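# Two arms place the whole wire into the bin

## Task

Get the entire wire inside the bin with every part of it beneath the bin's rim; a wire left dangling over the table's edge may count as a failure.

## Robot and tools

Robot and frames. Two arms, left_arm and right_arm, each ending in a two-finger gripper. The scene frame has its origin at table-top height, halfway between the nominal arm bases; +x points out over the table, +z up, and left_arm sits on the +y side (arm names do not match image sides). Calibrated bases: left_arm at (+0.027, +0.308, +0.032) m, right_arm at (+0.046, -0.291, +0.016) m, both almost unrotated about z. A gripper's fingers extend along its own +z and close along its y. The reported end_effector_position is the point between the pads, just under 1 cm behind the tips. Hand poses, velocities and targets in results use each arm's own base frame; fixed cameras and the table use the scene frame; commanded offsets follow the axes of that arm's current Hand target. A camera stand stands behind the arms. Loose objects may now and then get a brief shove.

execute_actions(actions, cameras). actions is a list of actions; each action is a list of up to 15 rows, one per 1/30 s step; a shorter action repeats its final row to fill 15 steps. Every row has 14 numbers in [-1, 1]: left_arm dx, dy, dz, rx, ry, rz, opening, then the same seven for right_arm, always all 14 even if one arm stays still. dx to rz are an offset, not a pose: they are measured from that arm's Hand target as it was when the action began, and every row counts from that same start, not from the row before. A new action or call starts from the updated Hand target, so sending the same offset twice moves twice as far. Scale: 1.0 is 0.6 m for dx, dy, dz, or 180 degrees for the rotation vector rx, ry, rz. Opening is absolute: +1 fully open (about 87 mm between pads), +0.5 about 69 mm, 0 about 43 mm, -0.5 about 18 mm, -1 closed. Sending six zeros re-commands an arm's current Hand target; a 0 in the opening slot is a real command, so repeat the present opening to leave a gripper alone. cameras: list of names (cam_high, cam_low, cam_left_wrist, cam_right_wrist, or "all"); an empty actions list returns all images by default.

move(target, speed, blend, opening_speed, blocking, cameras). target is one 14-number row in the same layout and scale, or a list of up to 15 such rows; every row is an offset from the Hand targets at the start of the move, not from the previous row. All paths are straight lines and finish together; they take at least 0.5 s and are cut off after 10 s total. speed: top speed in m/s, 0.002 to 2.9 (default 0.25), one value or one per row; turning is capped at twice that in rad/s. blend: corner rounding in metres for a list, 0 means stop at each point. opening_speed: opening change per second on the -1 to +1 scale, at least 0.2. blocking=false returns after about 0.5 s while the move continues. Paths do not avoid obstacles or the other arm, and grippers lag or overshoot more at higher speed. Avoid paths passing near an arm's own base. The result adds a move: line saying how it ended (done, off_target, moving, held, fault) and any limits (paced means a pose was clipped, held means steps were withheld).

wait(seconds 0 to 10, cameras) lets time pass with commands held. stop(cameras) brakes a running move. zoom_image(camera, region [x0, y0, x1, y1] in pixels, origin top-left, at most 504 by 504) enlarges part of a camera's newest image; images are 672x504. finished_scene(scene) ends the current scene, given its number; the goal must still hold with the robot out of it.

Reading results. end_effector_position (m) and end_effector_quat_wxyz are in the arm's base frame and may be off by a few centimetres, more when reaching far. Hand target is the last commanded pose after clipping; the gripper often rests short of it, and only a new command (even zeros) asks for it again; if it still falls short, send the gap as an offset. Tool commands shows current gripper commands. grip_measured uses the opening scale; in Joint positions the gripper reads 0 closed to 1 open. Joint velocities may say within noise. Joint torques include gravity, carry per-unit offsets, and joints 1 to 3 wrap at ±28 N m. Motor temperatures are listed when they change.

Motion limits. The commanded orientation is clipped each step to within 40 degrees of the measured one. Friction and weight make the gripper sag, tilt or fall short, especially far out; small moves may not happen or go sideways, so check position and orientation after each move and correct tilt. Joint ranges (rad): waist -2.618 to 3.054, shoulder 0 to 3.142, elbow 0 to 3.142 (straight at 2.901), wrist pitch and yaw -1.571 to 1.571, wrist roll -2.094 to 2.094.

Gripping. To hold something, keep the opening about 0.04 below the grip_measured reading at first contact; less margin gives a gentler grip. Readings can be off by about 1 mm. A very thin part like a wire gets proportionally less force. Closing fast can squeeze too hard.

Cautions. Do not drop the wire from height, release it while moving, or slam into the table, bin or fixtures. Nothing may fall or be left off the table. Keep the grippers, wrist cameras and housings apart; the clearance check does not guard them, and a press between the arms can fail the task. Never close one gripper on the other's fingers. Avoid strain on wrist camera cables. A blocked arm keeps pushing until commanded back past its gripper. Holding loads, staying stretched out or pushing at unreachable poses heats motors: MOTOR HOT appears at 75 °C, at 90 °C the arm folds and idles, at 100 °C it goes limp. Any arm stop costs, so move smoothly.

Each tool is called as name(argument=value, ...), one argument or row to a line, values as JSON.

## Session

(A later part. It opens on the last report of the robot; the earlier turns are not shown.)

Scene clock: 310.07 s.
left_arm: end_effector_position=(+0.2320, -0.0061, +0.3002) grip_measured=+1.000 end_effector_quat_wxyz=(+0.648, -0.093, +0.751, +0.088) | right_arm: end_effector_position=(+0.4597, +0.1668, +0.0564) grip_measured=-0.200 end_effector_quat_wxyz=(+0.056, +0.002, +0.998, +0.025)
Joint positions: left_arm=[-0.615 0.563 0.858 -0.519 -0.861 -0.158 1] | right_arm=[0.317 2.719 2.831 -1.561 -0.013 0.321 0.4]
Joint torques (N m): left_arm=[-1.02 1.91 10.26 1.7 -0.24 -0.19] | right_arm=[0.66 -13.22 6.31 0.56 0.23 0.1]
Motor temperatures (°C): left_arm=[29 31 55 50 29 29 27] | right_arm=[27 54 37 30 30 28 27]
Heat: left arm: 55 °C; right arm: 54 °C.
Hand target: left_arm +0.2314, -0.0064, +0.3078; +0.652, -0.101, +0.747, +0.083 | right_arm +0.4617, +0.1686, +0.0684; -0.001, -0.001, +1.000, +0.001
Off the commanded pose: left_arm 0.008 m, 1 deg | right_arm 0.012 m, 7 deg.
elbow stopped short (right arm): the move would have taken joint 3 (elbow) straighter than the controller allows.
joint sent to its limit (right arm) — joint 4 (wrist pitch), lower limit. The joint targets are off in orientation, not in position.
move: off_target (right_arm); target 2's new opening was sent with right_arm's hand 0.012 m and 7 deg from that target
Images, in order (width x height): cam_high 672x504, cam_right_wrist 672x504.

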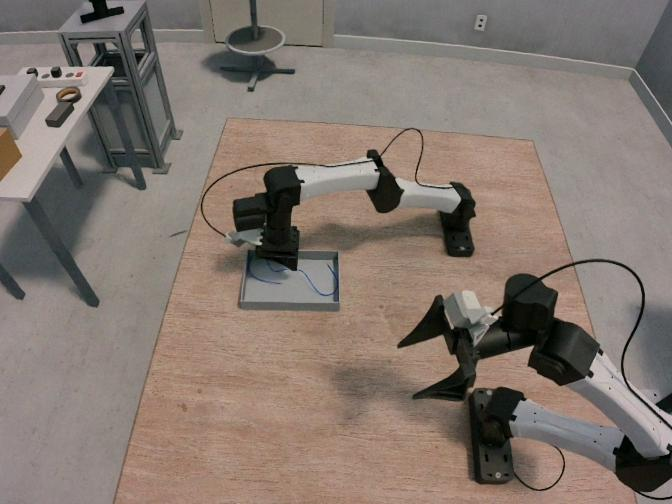

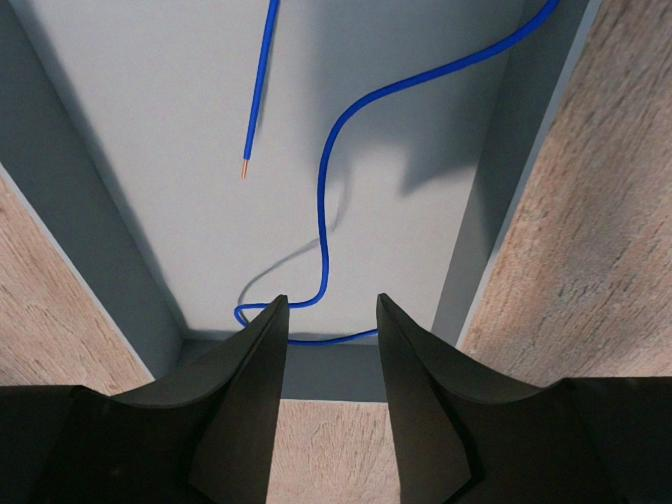

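move(
  target=[
    [0,0,0,0,0,0,1,-0.02,0,0.108,0,0,0,-0.2],
    [0,0,0,0,0,0,1,-0.02,0,0.108,0,0,0,-1],
  ],
  cameras=["cam_high","cam_right_wrist"],
  speed=0.06,
  opening_speed=0.6,
)

zoom_image(
  camera="cam_high",
  region=[235, 240, 345, 315],
)

Scene clock: 327.23 s.
left_arm: end_effector_position=(+0.2320, -0.0061, +0.3002) grip_measured=+1.000 end_effector_quat_wxyz=(+0.648, -0.093, +0.751, +0.088) | right_arm: end_effector_position=(+0.4679, +0.1695, +0.0106) grip_measured=-0.977 end_effector_quat_wxyz=(+0.041, +0.002, +0.999, +0.020)
Joint positions: left_arm=[-0.615 0.563 0.858 -0.519 -0.861 -0.158 1] | right_arm=[0.317 2.821 2.844 -1.503 -0.013 0.321 0.011]
Joint torques (N m): left_arm=[-1.01 1.91 10.28 1.71 -0.24 -0.19] | right_arm=[0.2 -10.58 6.52 0.7 0.2 0.04]
Motor temperatures (°C): left_arm=[29 31 56 50 29 29 27] | right_arm=[27 56 38 30 30 28 27]
Heat: left arm: 56 °C; right arm: 56 °C.
Hand target: left_arm +0.2314, -0.0064, +0.3078; +0.652, -0.101, +0.747, +0.083 | right_arm +0.4735, +0.1687, +0.0035; -0.001, -0.001, +1.000, +0.000
Off the commanded pose: left_arm 0.008 m, 1 deg | right_arm 0.009 m, 5 deg.
elbow stopped short (right arm): the move would have taken joint 3 (elbow) straighter than the controller allows.
move: off_target (right_arm); target 2's new opening was sent with right_arm's hand 0.009 m and 5 deg from that target
Images, in order (width x height): cam_high 672x504, cam_right_wrist 672x504.

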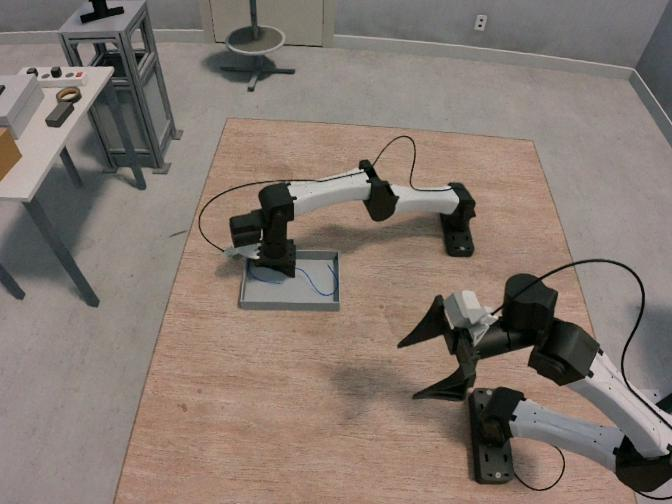

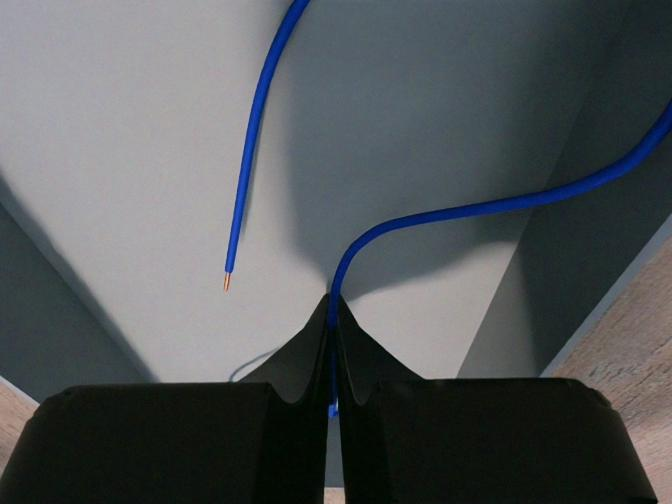

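Scaled by 4.582 from the camera's 672x504 image, which has a finer 960x720 frame.

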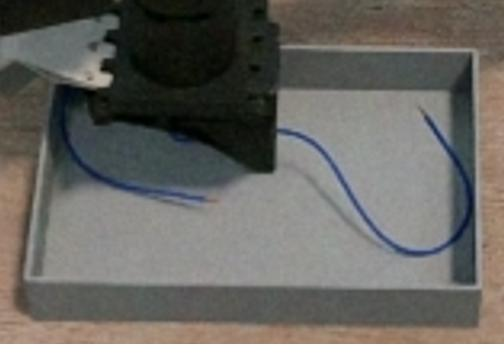

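move(
  target=[0,0,0,0,0,0,1,0,0.07,0,0,0,0,-1],
  cameras=["cam_high","cam_right_wrist"],
  speed=0.06,
)

zoom_image(
  camera="cam_high",
  region=[235, 240, 345, 315],
)

Scene clock: 334.43 s.
left_arm: end_effector_position=(+0.2320, -0.0061, +0.3002) grip_measured=+1.000 end_effector_quat_wxyz=(+0.648, -0.093, +0.751, +0.088) | right_arm: end_effector_position=(+0.4689, +0.2076, +0.0102) grip_measured=-0.977 end_effector_quat_wxyz=(+0.066, +0.002, +0.997, +0.032)
Joint positions: left_arm=[-0.615 0.563 0.858 -0.519 -0.861 -0.158 1] | right_arm=[0.383 2.821 2.844 -1.447 -0.01 0.388 0.011]
Joint torques (N m): left_arm=[-1.02 1.91 10.26 1.71 -0.24 -0.19] | right_arm=[0.66 -10.84 6.68 0.79 0.19 0.12]
Motor temperatures (°C): left_arm=[29 31 56 50 29 29 27] | right_arm=[27 55 37 30 30 28 27]
Heat: left arm: 56 °C; right arm: 55 °C.
Hand target: left_arm +0.2314, -0.0064, +0.3078; +0.652, -0.101, +0.747, +0.083 | right_arm +0.4734, +0.2106, +0.0035; -0.001, -0.001, +1.000, +0.000
Off the commanded pose: left_arm 0.008 m, 1 deg | right_arm 0.009 m, 9 deg.
elbow stopped short (right arm): the move would have taken joint 3 (elbow) straighter than the controller allows.
move: off_target (right_arm)
Images, in order (width x height): cam_high 672x504, cam_right_wrist 672x504.

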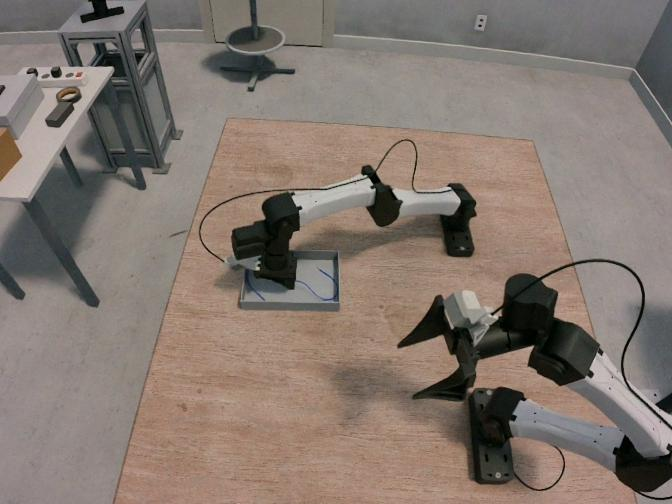

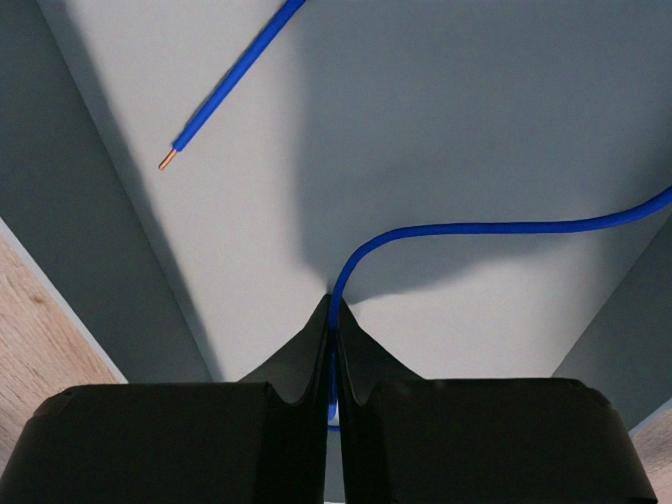

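Scaled by 4.582 from the camera's 672x504 image, which has a finer 960x720 frame.

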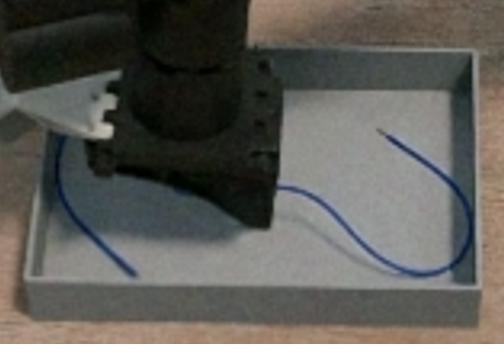

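move(
  target=[
    [0,0,0,0,0,0,1,0,0,0,0,0,0,-0.4],
    [0,0,0,0,0,0,1,0,0,-0.3,0,0,0,-0.4],
  ],
  cameras=["cam_high","cam_low","cam_right_wrist"],
  speed=0.1,
  opening_speed=0.5,
)

zoom_image(
  camera="cam_high",
  region=[235, 240, 345, 315],
)

zoom_image(
  camera="cam_low",
  region=[280, 260, 340, 290],
)

Scene clock: 344.93 s.
left_arm: end_effector_position=(+0.2320, -0.0061, +0.3002) grip_measured=+1.000 end_effector_quat_wxyz=(+0.648, -0.093, +0.751, +0.088) | right_arm: end_effector_position=(+0.4706, +0.2091, +0.1593) grip_measured=-0.400 end_effector_quat_wxyz=(+0.191, +0.011, +0.978, +0.085)
Joint positions: left_arm=[-0.615 0.563 0.858 -0.519 -0.861 -0.158 1] | right_arm=[0.383 2.519 2.844 -1.474 -0.01 0.407 0.3]
Joint torques (N m): left_arm=[-1.02 1.92 10.26 1.71 -0.24 -0.19] | right_arm=[0.06 -14.06 6.27 1.33 0.16 0.09]
Motor temperatures (°C): left_arm=[29 31 56 51 29 29 27] | right_arm=[27 56 37 30 30 28 27]
Heat: left arm: 56 °C; right arm: 56 °C.
Hand target: left_arm +0.2314, -0.0064, +0.3078; +0.652, -0.101, +0.747, +0.083 | right_arm +0.4737, +0.2105, +0.1834; -0.001, -0.001, +1.000, +0.000
Off the commanded pose: left_arm 0.008 m, 1 deg | right_arm 0.024 m, 24 deg.
elbow stopped short (right arm): the move would have taken joint 3 (elbow) straighter than the controller allows.
move: off_target (right_arm)
Images, in order (width x height): cam_high 672x504, cam_low 672x504, cam_right_wrist 672x504.

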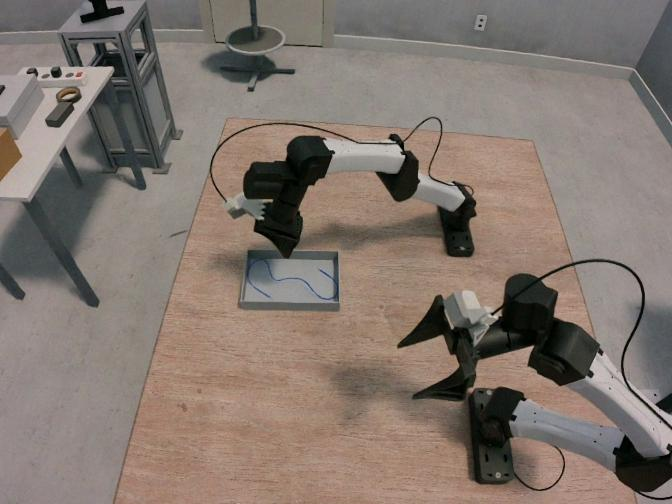

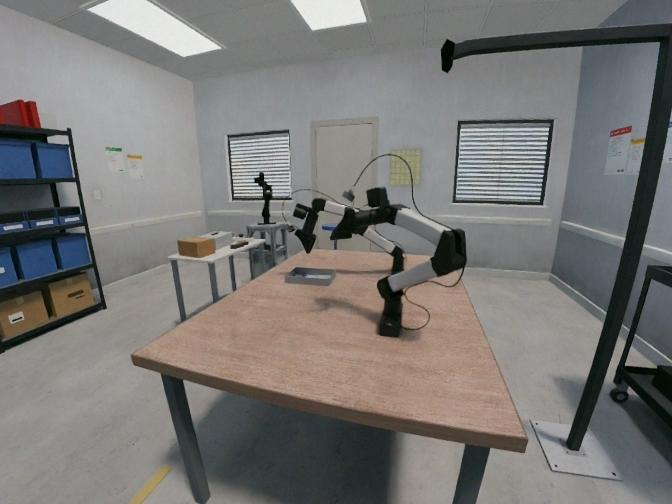

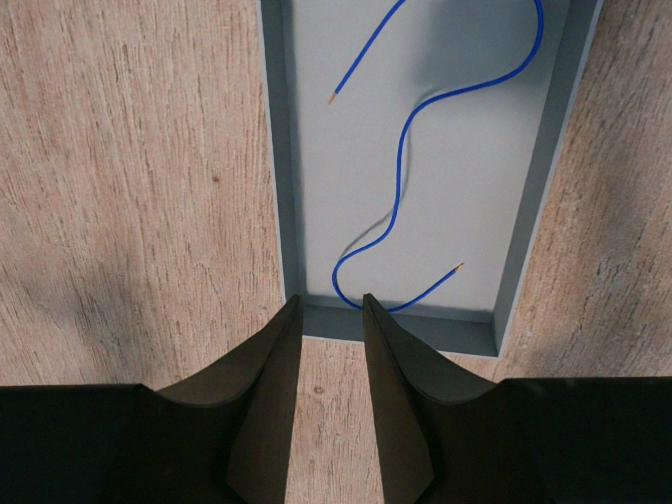

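Scaled by 4.582 from the camera's 672x504 image, which has a finer 960x720 frame.

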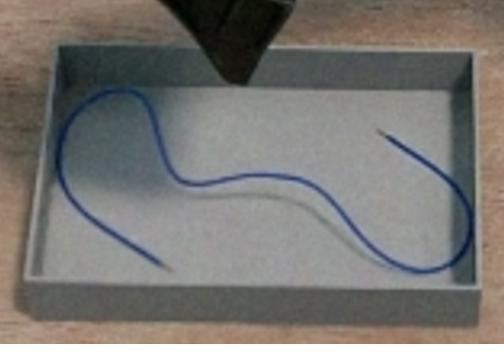

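Scaled by 8.400 from the camera's 672x504 image, which has a finer 960x720 frame.

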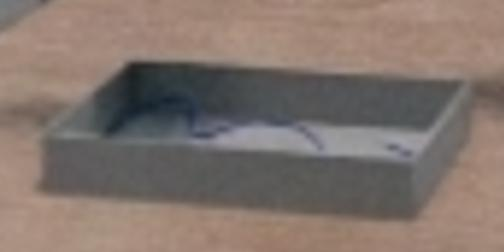

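finished_scene(
  scene=2,
)

The scene is finished: the task was done.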